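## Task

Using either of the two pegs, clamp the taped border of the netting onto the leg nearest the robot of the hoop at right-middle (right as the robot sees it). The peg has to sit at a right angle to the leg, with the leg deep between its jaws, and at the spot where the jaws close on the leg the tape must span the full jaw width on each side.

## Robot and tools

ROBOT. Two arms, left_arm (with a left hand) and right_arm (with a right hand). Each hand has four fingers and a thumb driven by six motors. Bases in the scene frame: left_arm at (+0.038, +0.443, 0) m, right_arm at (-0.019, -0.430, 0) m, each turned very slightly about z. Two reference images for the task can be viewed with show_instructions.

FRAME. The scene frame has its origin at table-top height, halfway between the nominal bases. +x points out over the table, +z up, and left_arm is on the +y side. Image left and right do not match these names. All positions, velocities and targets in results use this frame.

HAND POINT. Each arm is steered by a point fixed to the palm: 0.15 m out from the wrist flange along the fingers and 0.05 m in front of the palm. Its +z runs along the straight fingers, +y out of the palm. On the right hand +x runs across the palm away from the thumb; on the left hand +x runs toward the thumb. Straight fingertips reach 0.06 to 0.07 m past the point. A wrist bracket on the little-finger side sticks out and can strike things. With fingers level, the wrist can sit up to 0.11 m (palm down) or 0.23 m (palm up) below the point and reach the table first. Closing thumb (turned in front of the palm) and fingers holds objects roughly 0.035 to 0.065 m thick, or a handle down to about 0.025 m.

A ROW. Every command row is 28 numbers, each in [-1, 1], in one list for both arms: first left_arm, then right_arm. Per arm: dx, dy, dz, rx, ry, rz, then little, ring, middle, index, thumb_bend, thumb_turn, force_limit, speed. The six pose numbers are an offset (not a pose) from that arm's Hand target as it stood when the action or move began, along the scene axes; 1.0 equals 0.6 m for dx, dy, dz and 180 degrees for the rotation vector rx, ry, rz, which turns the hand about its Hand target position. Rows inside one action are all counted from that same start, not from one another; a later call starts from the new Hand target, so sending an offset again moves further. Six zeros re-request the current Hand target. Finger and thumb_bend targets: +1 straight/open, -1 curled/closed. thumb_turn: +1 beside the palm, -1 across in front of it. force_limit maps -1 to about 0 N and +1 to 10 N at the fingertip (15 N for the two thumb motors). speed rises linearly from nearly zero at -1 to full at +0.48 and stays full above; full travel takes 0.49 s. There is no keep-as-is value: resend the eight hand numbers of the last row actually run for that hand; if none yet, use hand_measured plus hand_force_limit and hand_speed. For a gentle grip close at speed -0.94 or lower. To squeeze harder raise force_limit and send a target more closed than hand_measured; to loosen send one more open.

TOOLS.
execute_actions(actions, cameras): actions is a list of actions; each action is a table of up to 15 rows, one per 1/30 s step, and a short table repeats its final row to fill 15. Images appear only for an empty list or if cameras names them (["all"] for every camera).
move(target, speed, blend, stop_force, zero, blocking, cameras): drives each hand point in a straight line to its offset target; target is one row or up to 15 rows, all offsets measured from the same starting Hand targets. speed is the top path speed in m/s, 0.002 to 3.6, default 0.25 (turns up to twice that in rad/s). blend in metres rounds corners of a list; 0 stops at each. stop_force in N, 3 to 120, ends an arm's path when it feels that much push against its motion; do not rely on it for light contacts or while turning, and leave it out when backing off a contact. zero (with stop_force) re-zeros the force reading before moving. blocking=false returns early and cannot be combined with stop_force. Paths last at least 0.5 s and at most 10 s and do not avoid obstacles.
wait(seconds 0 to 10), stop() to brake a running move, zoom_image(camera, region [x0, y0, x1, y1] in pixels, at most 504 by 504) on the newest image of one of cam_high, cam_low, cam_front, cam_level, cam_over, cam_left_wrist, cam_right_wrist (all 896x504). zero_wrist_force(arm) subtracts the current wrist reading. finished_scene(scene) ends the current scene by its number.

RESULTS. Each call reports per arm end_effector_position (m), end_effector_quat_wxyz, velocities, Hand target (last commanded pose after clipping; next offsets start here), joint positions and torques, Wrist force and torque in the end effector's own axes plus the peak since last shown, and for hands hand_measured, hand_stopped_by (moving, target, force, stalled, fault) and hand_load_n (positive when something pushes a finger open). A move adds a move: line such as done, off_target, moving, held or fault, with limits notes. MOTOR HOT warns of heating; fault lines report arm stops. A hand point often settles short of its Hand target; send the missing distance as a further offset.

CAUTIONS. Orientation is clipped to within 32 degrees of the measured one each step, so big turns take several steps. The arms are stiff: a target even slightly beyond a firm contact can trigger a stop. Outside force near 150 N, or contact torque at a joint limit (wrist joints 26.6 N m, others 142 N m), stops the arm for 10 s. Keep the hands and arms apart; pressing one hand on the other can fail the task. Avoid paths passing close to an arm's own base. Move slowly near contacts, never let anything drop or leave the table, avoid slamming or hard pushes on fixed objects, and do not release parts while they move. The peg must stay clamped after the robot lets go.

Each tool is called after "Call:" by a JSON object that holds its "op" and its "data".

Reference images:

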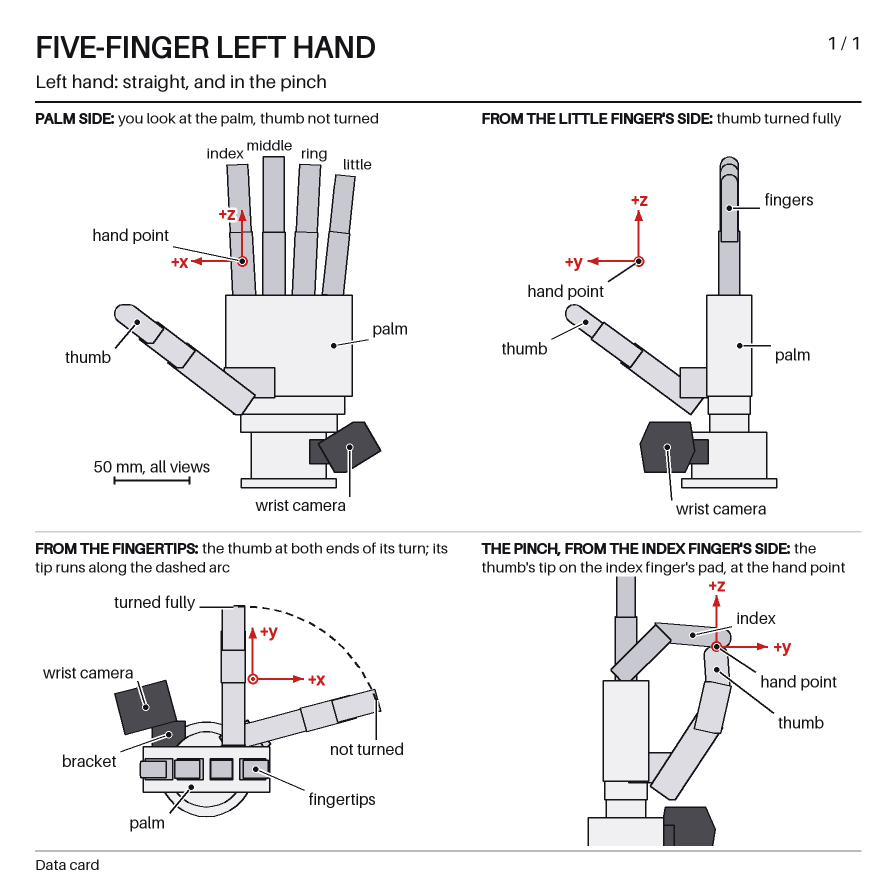

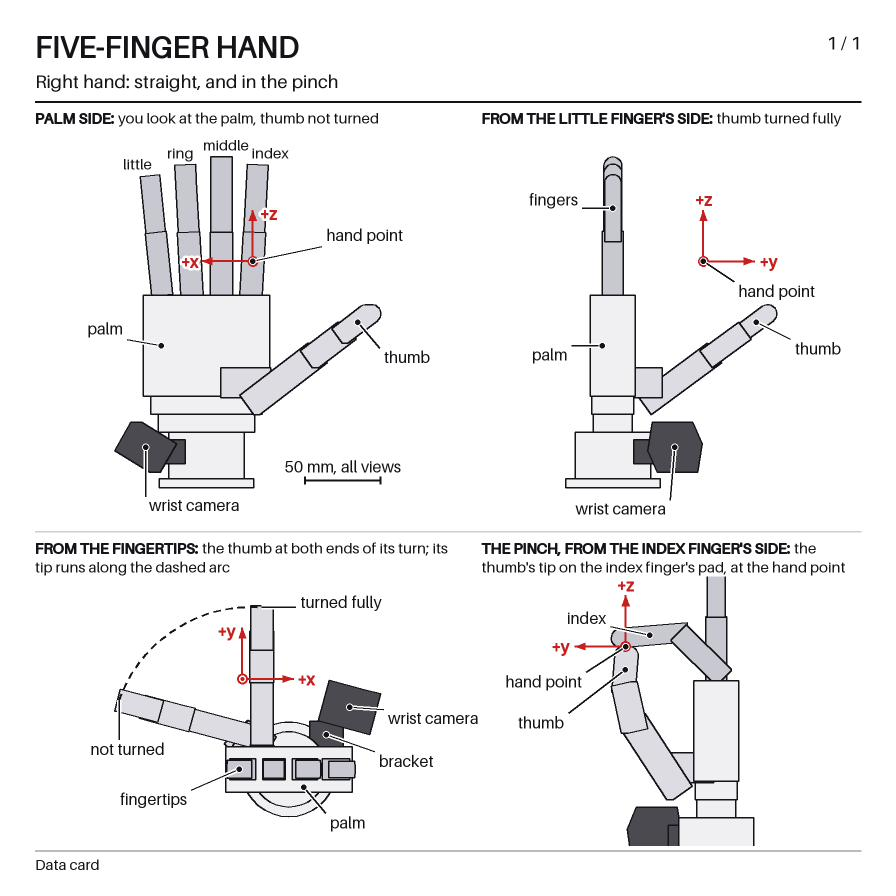

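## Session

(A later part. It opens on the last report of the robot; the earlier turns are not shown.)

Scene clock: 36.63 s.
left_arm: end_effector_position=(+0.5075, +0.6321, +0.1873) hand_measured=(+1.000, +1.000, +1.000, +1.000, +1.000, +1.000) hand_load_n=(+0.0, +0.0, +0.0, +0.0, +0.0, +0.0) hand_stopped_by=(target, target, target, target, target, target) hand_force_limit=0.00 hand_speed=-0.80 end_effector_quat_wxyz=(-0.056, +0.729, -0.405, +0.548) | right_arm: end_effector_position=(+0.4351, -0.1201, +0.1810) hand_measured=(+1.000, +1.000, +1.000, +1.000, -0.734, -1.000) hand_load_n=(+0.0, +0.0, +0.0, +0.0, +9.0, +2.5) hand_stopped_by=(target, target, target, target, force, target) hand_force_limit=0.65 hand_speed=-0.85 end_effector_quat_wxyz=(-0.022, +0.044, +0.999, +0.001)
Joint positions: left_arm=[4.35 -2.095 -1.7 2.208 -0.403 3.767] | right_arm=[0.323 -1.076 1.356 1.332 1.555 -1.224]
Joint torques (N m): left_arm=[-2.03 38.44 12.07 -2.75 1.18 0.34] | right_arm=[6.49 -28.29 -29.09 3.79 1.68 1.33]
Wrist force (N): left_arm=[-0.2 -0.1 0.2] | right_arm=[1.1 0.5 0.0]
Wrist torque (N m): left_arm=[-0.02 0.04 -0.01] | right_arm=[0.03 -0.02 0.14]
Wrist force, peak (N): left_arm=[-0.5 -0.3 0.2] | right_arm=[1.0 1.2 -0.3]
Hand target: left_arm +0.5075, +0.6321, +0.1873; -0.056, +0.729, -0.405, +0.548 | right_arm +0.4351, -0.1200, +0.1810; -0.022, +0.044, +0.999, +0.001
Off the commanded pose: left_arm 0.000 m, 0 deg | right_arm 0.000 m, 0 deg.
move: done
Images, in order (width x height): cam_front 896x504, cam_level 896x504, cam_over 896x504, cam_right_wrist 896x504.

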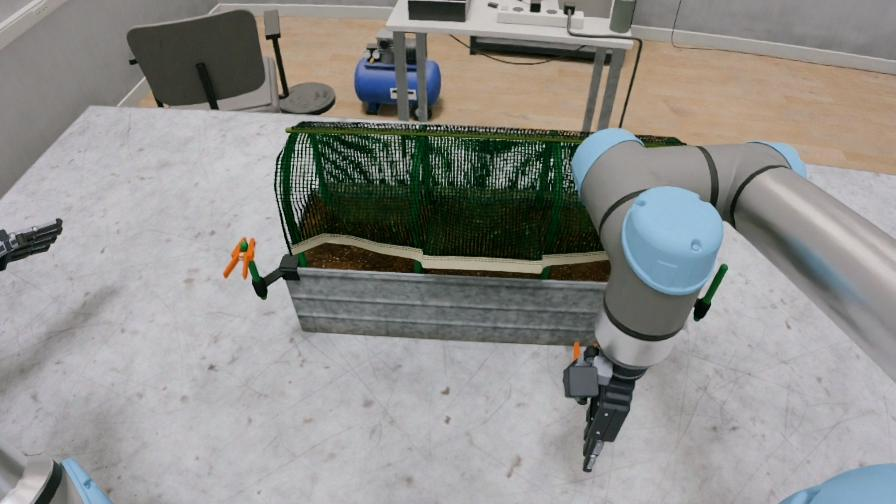

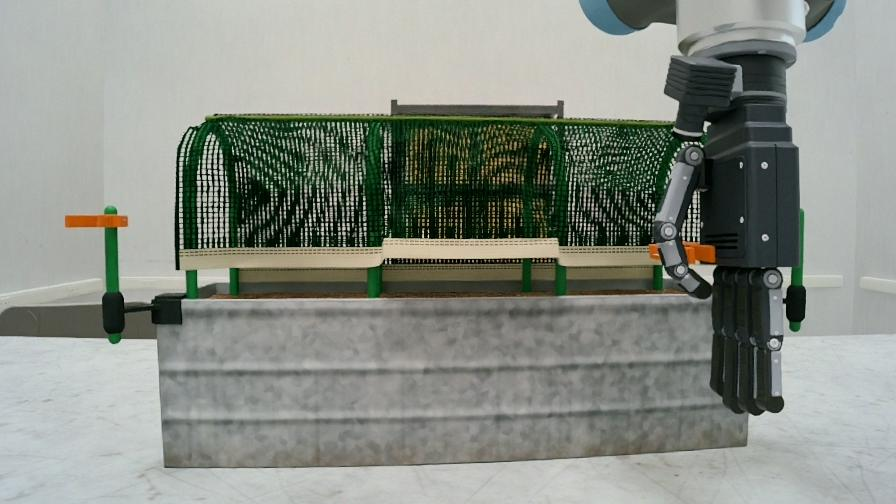

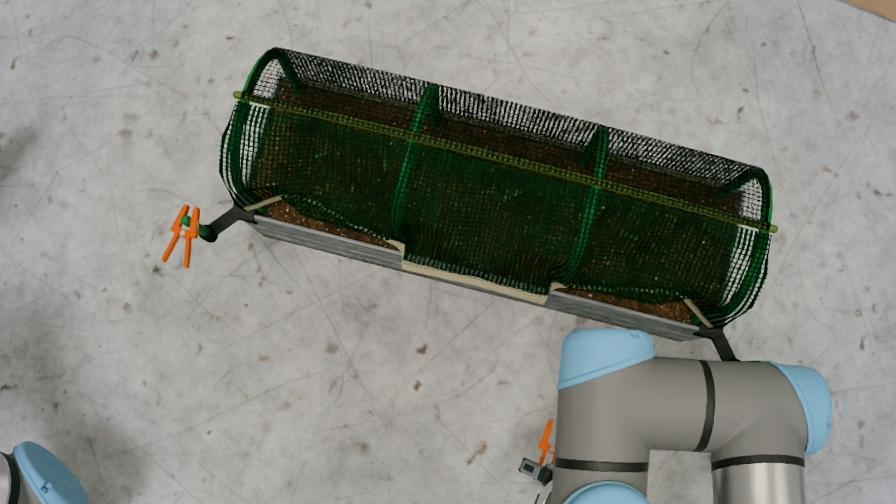

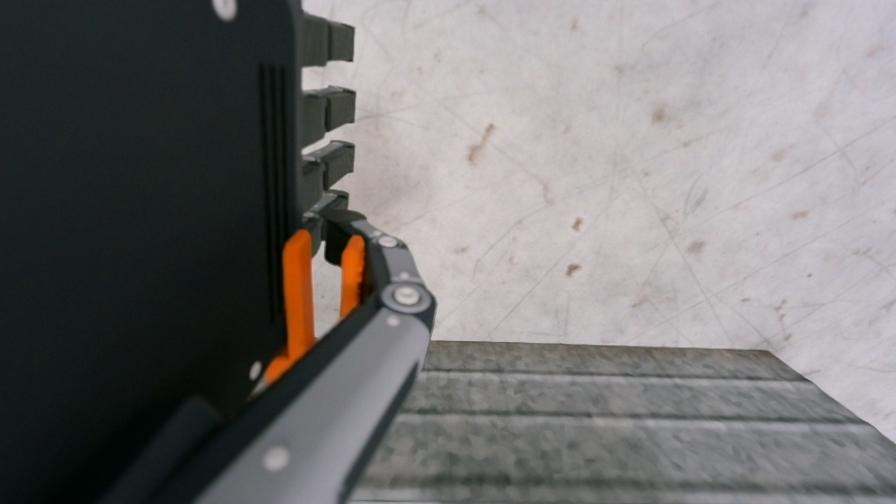

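Call:
{"op": "move", "data": {"target": [0,0,0,0,0,0,1,1,1,1,1,1,0,-0.8,0.15,0.0967,-0.0083,0,0.0056,-0.0139,1,1,1,1,-0.75,-1,0.65,-0.85], "speed": 0.1, "cameras": ["cam_level","cam_over","cam_right_wrist","cam_front"]}}

Call:
{"op": "zoom_image", "data": {"camera": "cam_level", "region": [510, 200, 670, 300]}}

Call:
{"op": "zoom_image", "data": {"camera": "cam_over", "region": [500, 270, 600, 390]}}

Call:
{"op": "zoom_image", "data": {"camera": "cam_right_wrist", "region": [220, 180, 520, 480]}}

Call:
{"op": "zoom_image", "data": {"camera": "cam_front", "region": [480, 220, 680, 380]}}

Scene clock: 41.43 s.
left_arm: end_effector_position=(+0.5075, +0.6321, +0.1873) hand_measured=(+1.000, +1.000, +1.000, +1.000, +1.000, +1.000) hand_load_n=(+0.0, +0.0, +0.0, +0.0, +0.0, +0.0) hand_stopped_by=(target, target, target, target, target, target) hand_force_limit=0.00 hand_speed=-0.80 end_effector_quat_wxyz=(-0.056, +0.729, -0.405, +0.548) | right_arm: end_effector_position=(+0.5251, -0.0620, +0.1760) hand_measured=(+1.000, +1.000, +1.000, +1.000, -0.734, -1.000) hand_load_n=(+0.0, +0.0, +0.0, +0.0, +9.0, +2.5) hand_stopped_by=(target, target, target, target, force, target) hand_force_limit=0.65 hand_speed=-0.85 end_effector_quat_wxyz=(-0.031, +0.066, +0.997, +0.001)
Joint positions: left_arm=[4.35 -2.095 -1.7 2.208 -0.403 3.767] | right_arm=[0.38 -0.783 0.886 1.524 1.546 -1.123]
Joint torques (N m): left_arm=[-2.97 37.18 13.58 -2.86 1.24 0.37] | right_arm=[6.86 -37.7 -29.42 3.81 1.7 1.37]
Wrist force (N): left_arm=[-0.2 0.0 0.3] | right_arm=[1.0 0.5 0.2]
Wrist torque (N m): left_arm=[-0.01 0.04 -0.01] | right_arm=[0.01 -0.01 0.11]
Wrist force, peak (N): left_arm=[-0.6 0.0 0.1] | right_arm=[1.3 0.7 -0.2]
Hand target: left_arm +0.5075, +0.6321, +0.1873; -0.056, +0.729, -0.405, +0.548 | right_arm +0.5251, -0.0619, +0.1760; -0.031, +0.066, +0.997, +0.001
Off the commanded pose: left_arm 0.000 m, 0 deg | right_arm 0.000 m, 0 deg.
move: done
Images, in order (width x height): cam_front 896x504, cam_level 896x504, cam_over 896x504, cam_right_wrist 896x504.

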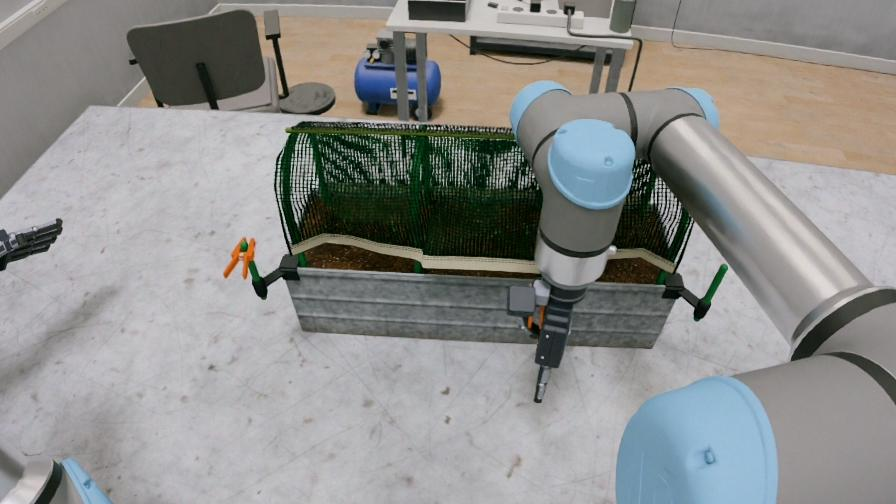

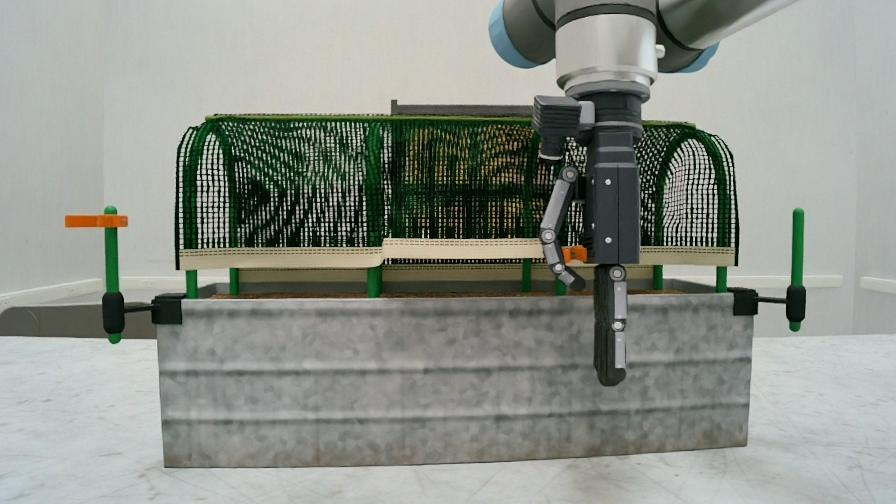

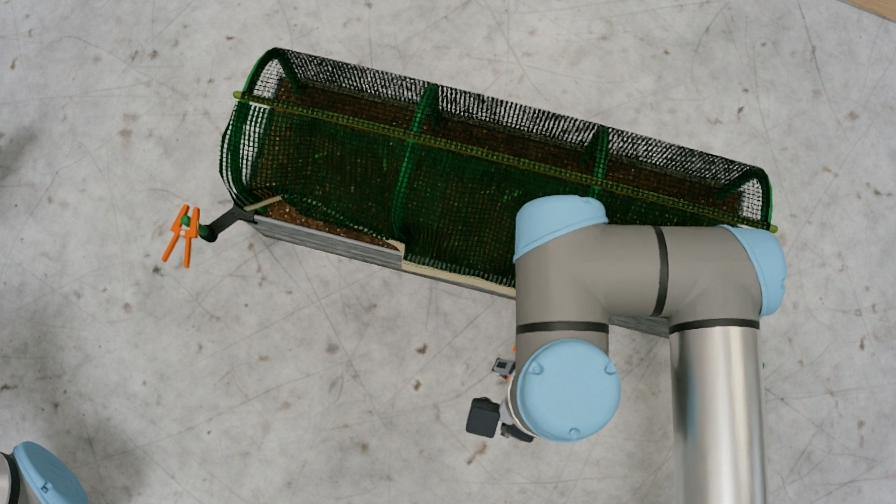

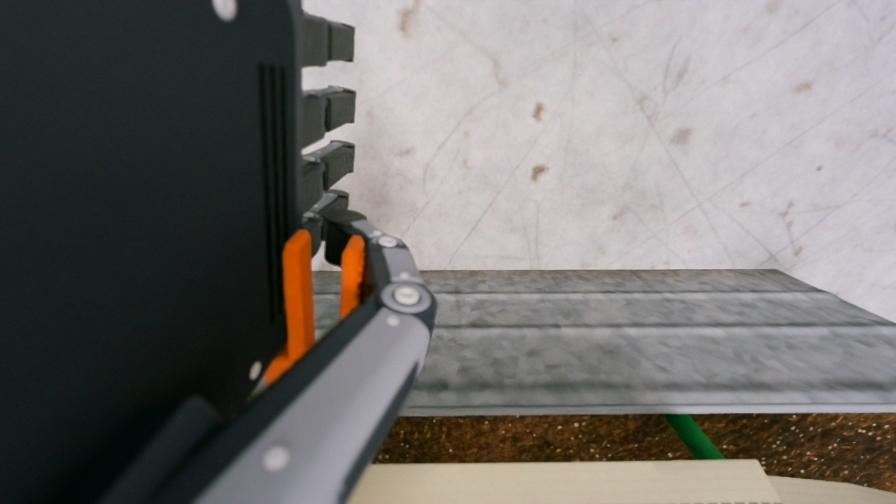

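Scaled by 3.150 from the camera's 896x504 image, which has a finer 1280x720 frame.

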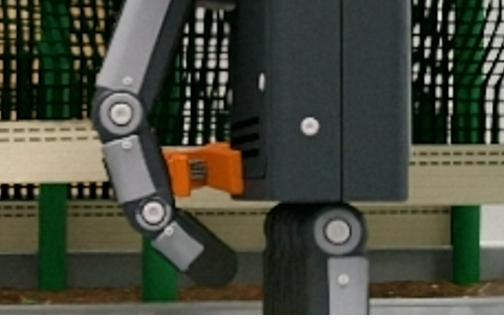

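Scaled by 4.200 from the camera's 896x504 image, which has a finer 1280x720 frame.

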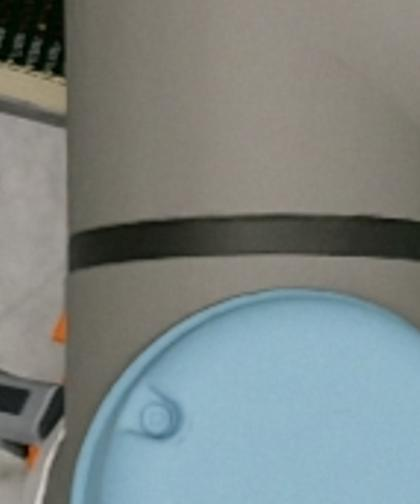

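Scaled by 1.680 from the camera's 896x504 image, which has a finer 1280x720 frame.

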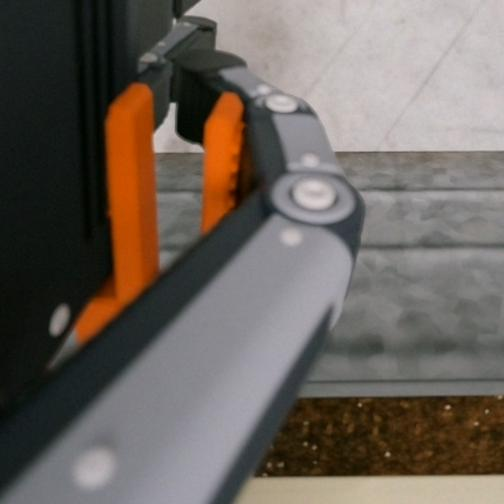

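Scaled by 2.520 from the camera's 896x504 image, which has a finer 1280x720 frame.

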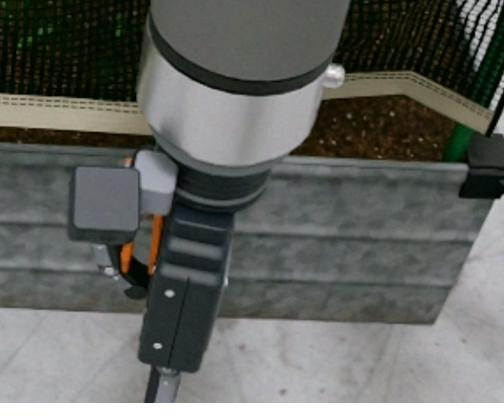

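Call:
{"op": "move", "data": {"target": [0,0,0,0,0,0,1,1,1,1,1,1,0,-0.8,0.0417,-0.0033,-0.0067,0,0,0,1,1,1,1,-0.75,-1,0.65,-0.85], "speed": 0.06, "stop_force": 10, "cameras": ["cam_level","cam_over","cam_right_wrist","cam_front","cam_high","cam_low"]}}

Call:
{"op": "zoom_image", "data": {"camera": "cam_level", "region": [510, 200, 670, 300]}}

Call:
{"op": "zoom_image", "data": {"camera": "cam_right_wrist", "region": [220, 220, 720, 504]}}

Call:
{"op": "zoom_image", "data": {"camera": "cam_high", "region": [300, 180, 560, 360]}}

Call:
{"op": "zoom_image", "data": {"camera": "cam_front", "region": [480, 220, 680, 380]}}

Scene clock: 44.13 s.
left_arm: end_effector_position=(+0.5075, +0.6321, +0.1873) hand_measured=(+1.000, +1.000, +1.000, +1.000, +1.000, +1.000) hand_load_n=(+0.0, +0.0, +0.0, +0.0, +0.0, +0.0) hand_stopped_by=(target, target, target, target, target, target) hand_force_limit=0.00 hand_speed=-0.80 end_effector_quat_wxyz=(-0.056, +0.729, -0.405, +0.548) | right_arm: end_effector_position=(+0.5501, -0.0639, +0.1720) hand_measured=(+1.000, +1.000, +1.000, +1.000, -0.734, -1.000) hand_load_n=(+0.0, +0.0, +0.0, +0.0, +9.0, +2.5) hand_stopped_by=(target, target, target, target, force, target) hand_force_limit=0.65 hand_speed=-0.85 end_effector_quat_wxyz=(-0.031, +0.066, +0.997, +0.001)
Joint positions: left_arm=[4.35 -2.095 -1.7 2.208 -0.403 3.767] | right_arm=[0.364 -0.715 0.774 1.568 1.547 -1.139]
Joint torques (N m): left_arm=[-2.67 38.59 13.1 -2.76 1.12 0.23] | right_arm=[-5.95 -39.71 -29.56 3.81 1.76 -1.13]
Wrist force (N): left_arm=[-0.4 0.0 0.1] | right_arm=[1.0 0.3 0.2]
Wrist torque (N m): left_arm=[-0.01 0.06 -0.02] | right_arm=[-0.02 -0.02 0.25]
Wrist force, peak (N): left_arm=[-0.5 0.1 0.0] | right_arm=[1.2 0.6 0.1]
Hand target: left_arm +0.5075, +0.6321, +0.1873; -0.056, +0.729, -0.405, +0.548 | right_arm +0.5501, -0.0639, +0.1720; -0.031, +0.066, +0.997, +0.001
Off the commanded pose: left_arm 0.000 m, 0 deg | right_arm 0.000 m, 0 deg.
move: done
Images, in order (width x height): cam_high 896x504, cam_low 896x504, cam_front 896x504, cam_level 896x504, cam_over 896x504, cam_right_wrist 896x504.

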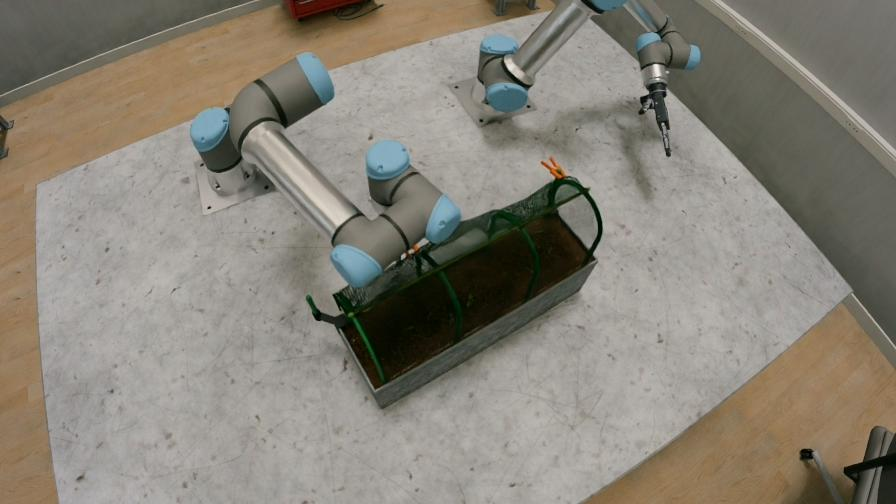

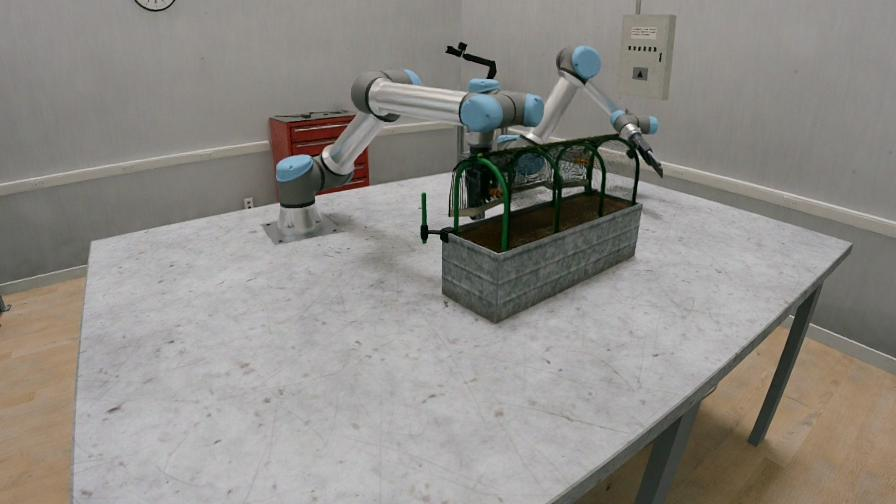

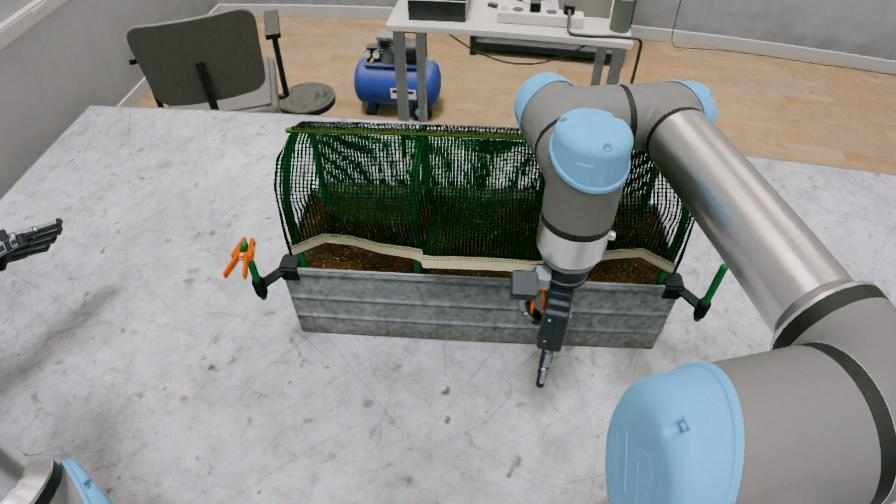

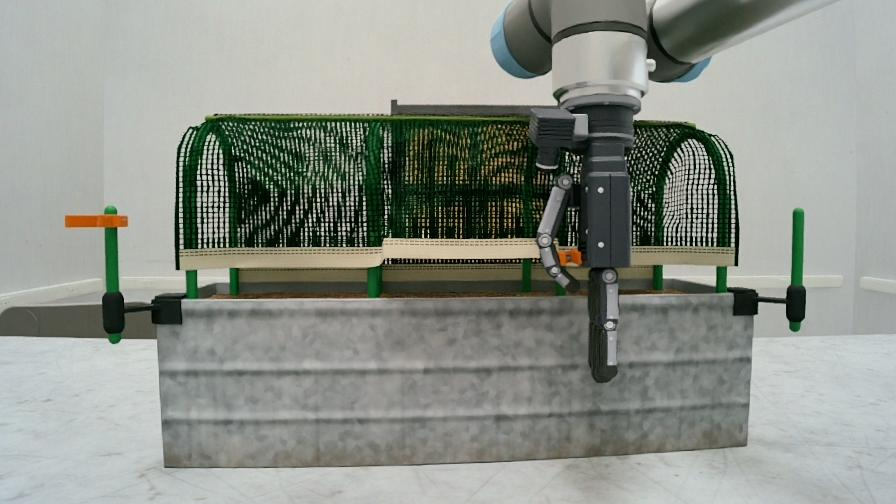

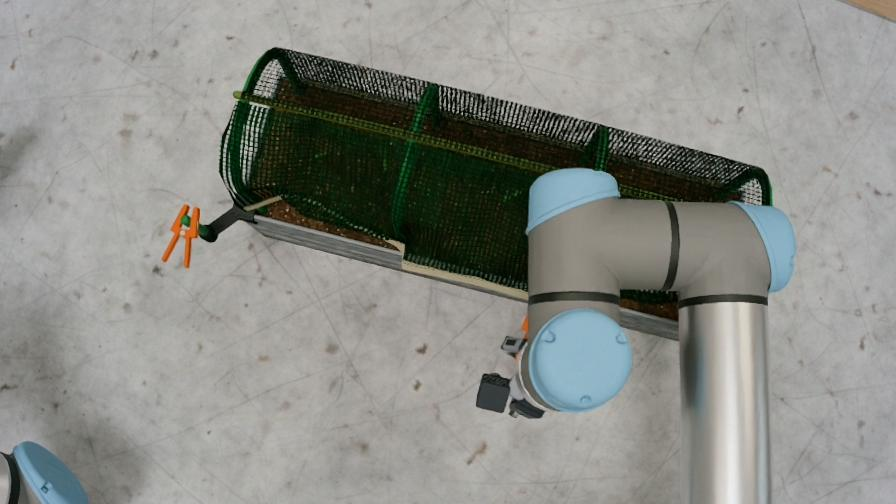

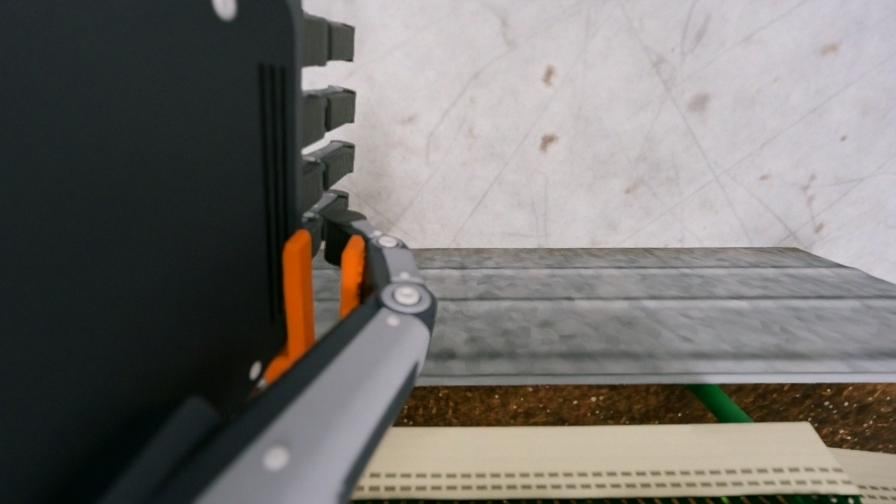

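Scaled by 3.150 from the camera's 896x504 image, which has a finer 1280x720 frame.

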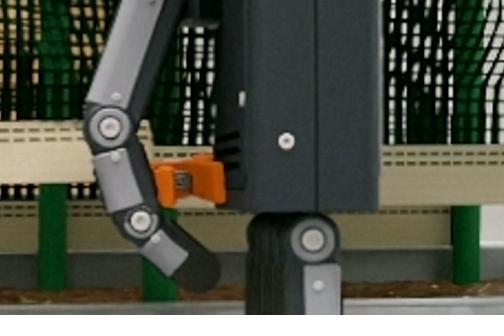

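Scaled by 1.008 from the camera's 896x504 image, which has a finer 1280x720 frame.

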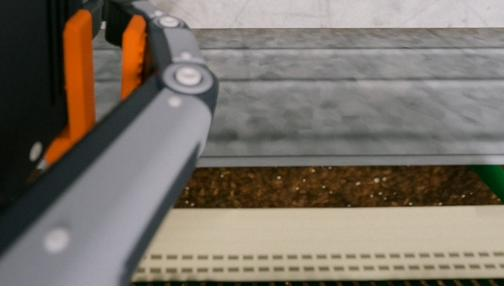

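Scaled by 1.938 from the camera's 896x504 image, which has a finer 1280x720 frame.

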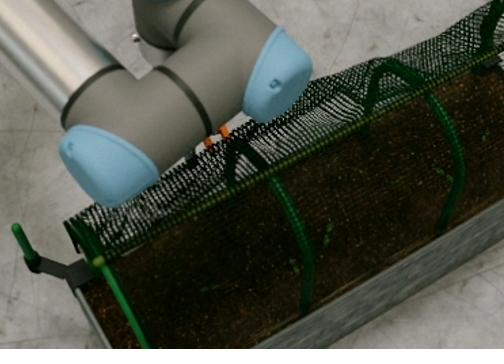

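Scaled by 2.520 from the camera's 896x504 image, which has a finer 1280x720 frame.

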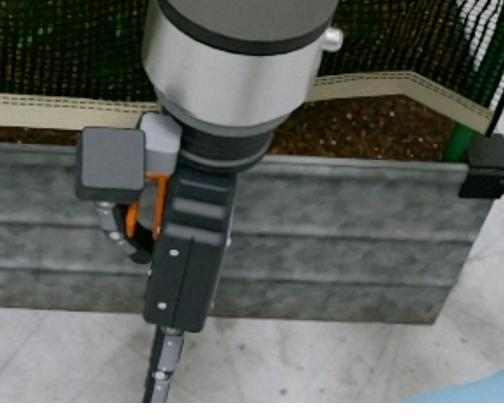

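Call:
{"op": "zoom_image", "data": {"camera": "cam_high", "region": [385, 225, 465, 285]}}

Call:
{"op": "zoom_image", "data": {"camera": "cam_low", "region": [430, 130, 610, 240]}}

Call:
{"op": "zoom_image", "data": {"camera": "cam_level", "region": [535, 225, 625, 285]}}

Call:
{"op": "zoom_image", "data": {"camera": "cam_over", "region": [480, 280, 560, 380]}}

Scaled by 6.300 from the camera's 896x504 image, which has a finer 1280x720 frame.

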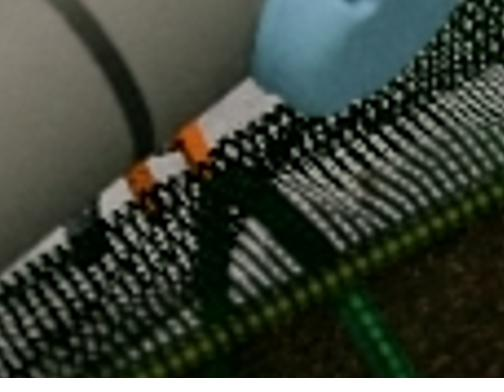

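Scaled by 2.800 from the camera's 896x504 image, which has a finer 1280x720 frame.

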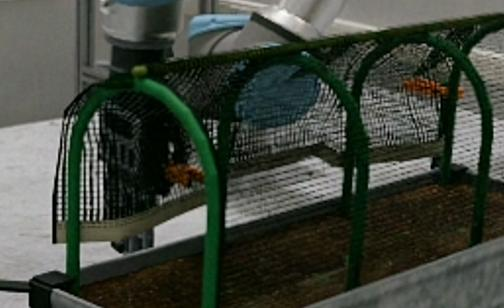

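Scaled by 5.600 from the camera's 896x504 image, which has a finer 1280x720 frame.

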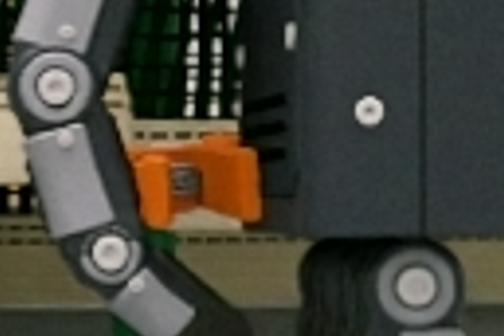

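Scaled by 5.040 from the camera's 896x504 image, which has a finer 1280x720 frame.

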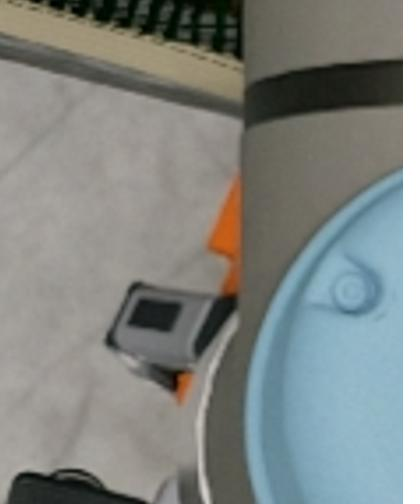

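Call:
{"op": "move", "data": {"target": [0,0,0,0,0,0,1,1,1,1,1,1,0,-0.8,0.0217,-0.0017,0.0017,0,0,0,1,1,1,1,-0.75,-1,0.65,-0.85], "speed": 0.03, "stop_force": 8, "cameras": ["cam_level","cam_right_wrist","cam_high","cam_low"]}}

Call:
{"op": "zoom_image", "data": {"camera": "cam_level", "region": [525, 225, 615, 285]}}

Call:
{"op": "zoom_image", "data": {"camera": "cam_right_wrist", "region": [220, 220, 720, 504]}}

Call:
{"op": "zoom_image", "data": {"camera": "cam_high", "region": [385, 225, 465, 285]}}

Call:
{"op": "zoom_image", "data": {"camera": "cam_low", "region": [460, 160, 560, 230]}}

Scene clock: 47.70 s.
left_arm: end_effector_position=(+0.5075, +0.6321, +0.1873) hand_measured=(+1.000, +1.000, +1.000, +1.000, +1.000, +1.000) hand_load_n=(+0.0, +0.0, +0.0, +0.0, +0.0, +0.0) hand_stopped_by=(target, target, target, target, target, target) hand_force_limit=0.00 hand_speed=-0.80 end_effector_quat_wxyz=(-0.056, +0.729, -0.405, +0.548) | right_arm: end_effector_position=(+0.5632, -0.0649, +0.1730) hand_measured=(+1.000, +1.000, +1.000, +1.000, -0.734, -1.000) hand_load_n=(+0.0, +0.0, +0.0, +0.0, +9.0, +3.0) hand_stopped_by=(target, target, target, target, force, target) hand_force_limit=0.65 hand_speed=-0.85 end_effector_quat_wxyz=(-0.031, +0.066, +0.997, +0.001)
Joint positions: left_arm=[4.35 -2.095 -1.7 2.208 -0.403 3.767] | right_arm=[0.356 -0.676 0.7 1.603 1.547 -1.147]
Joint torques (N m): left_arm=[-2.97 38.04 12.29 -2.93 1.19 0.16] | right_arm=[-5.62 -41.35 -29.85 3.91 1.7 -1.05]
Wrist force (N): left_arm=[-0.5 -0.1 0.0] | right_arm=[1.0 0.1 -0.3]
Wrist torque (N m): left_arm=[-0.02 0.07 -0.02] | right_arm=[-0.02 -0.01 0.22]
Wrist force, peak (N): left_arm=[-0.6 0.1 0.3] | right_arm=[1.2 0.7 0.0]
Hand target: left_arm +0.5075, +0.6321, +0.1873; -0.056, +0.729, -0.405, +0.548 | right_arm +0.5632, -0.0649, +0.1730; -0.031, +0.066, +0.997, +0.001
Off the commanded pose: left_arm 0.000 m, 0 deg | right_arm 0.000 m, 0 deg.
move: done
Images, in order (width x height): cam_high 896x504, cam_low 896x504, cam_level 896x504, cam_right_wrist 896x504.

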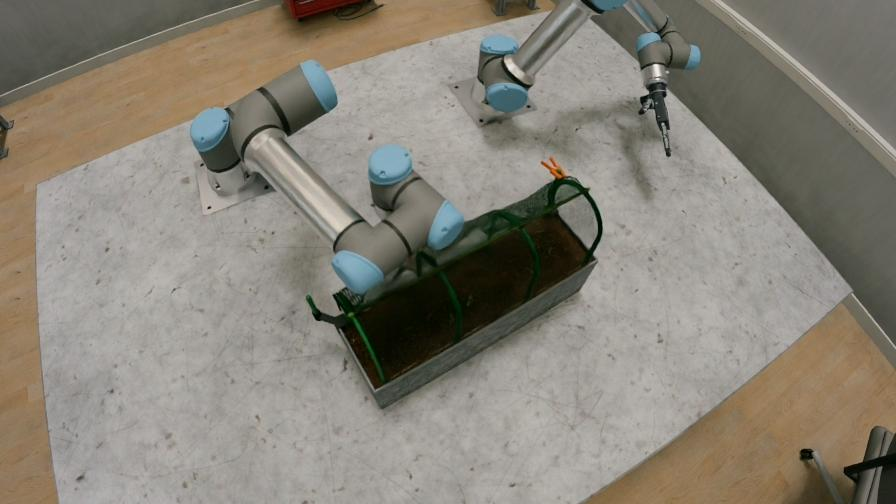

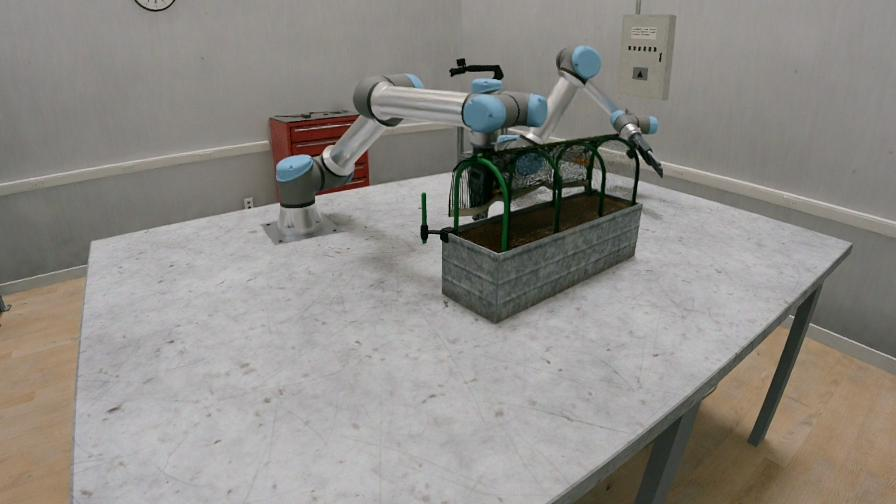

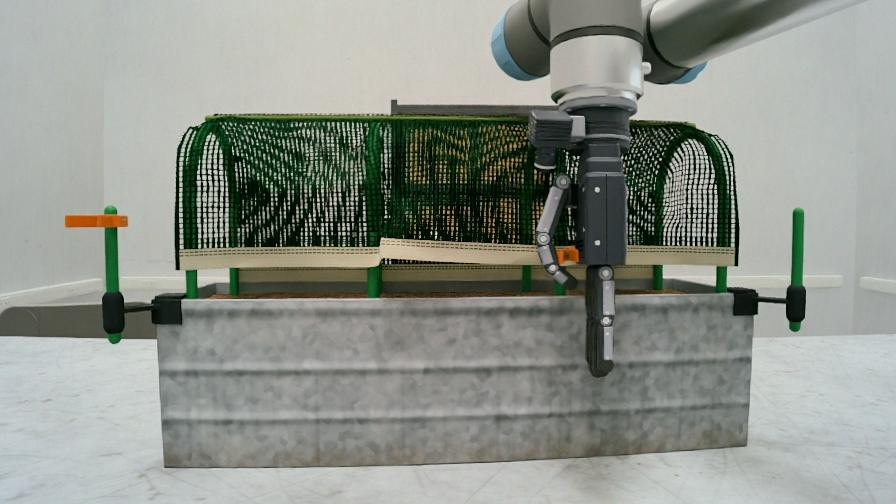

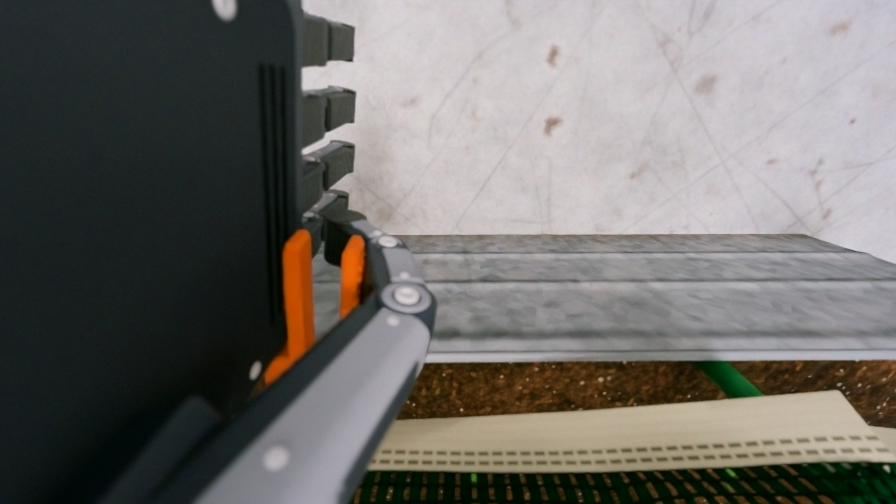

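Scaled by 5.600 from the camera's 896x504 image, which has a finer 1280x720 frame.

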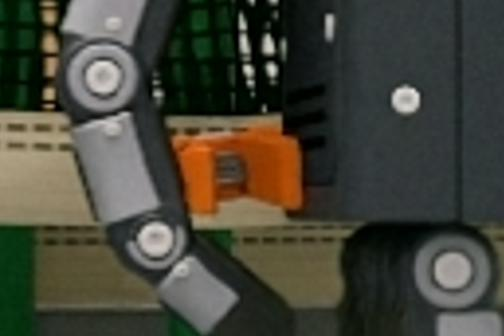

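Scaled by 1.008 from the camera's 896x504 image, which has a finer 1280x720 frame.

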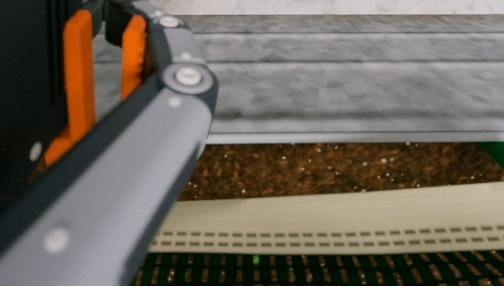

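Scaled by 6.300 from the camera's 896x504 image, which has a finer 1280x720 frame.

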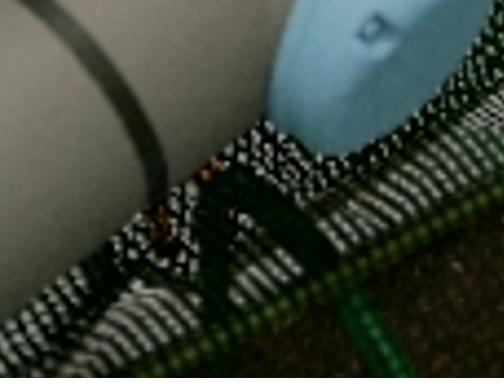

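Scaled by 5.040 from the camera's 896x504 image, which has a finer 1280x720 frame.

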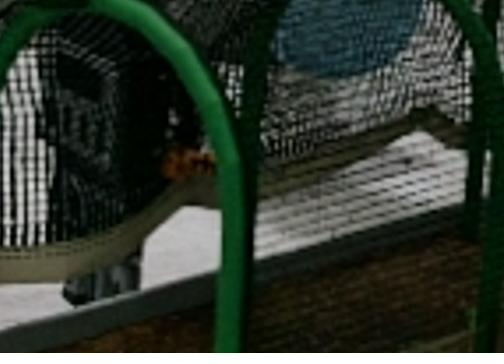

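Call:
{"op": "zoom_image", "data": {"camera": "cam_level", "region": [550, 240, 590, 270]}}

Call:
{"op": "zoom_image", "data": {"camera": "cam_right_wrist", "region": [250, 200, 450, 420]}}

Call:
{"op": "zoom_image", "data": {"camera": "cam_high", "region": [400, 240, 440, 270]}}

Scaled by 12.600 from the camera's 896x504 image, which has a finer 1280x720 frame.

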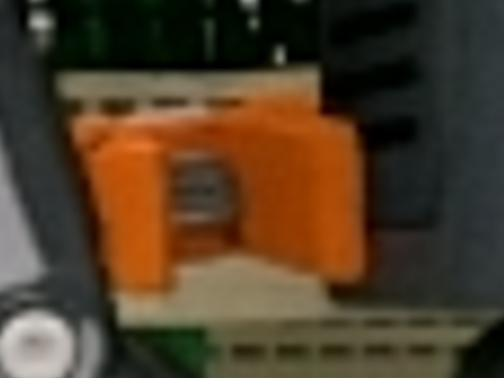

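Scaled by 2.291 from the camera's 896x504 image, which has a finer 1280x720 frame.

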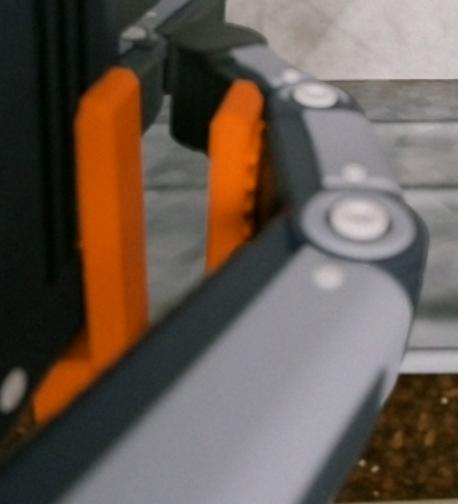

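Scaled by 12.600 from the camera's 896x504 image, which has a finer 1280x720 frame.

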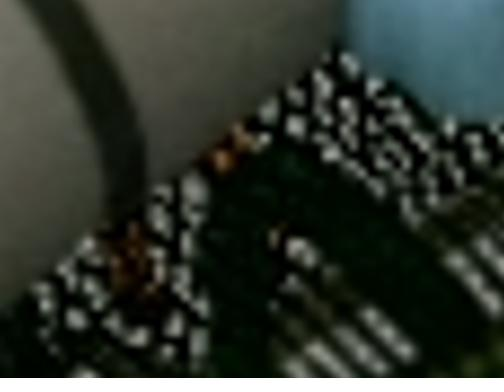

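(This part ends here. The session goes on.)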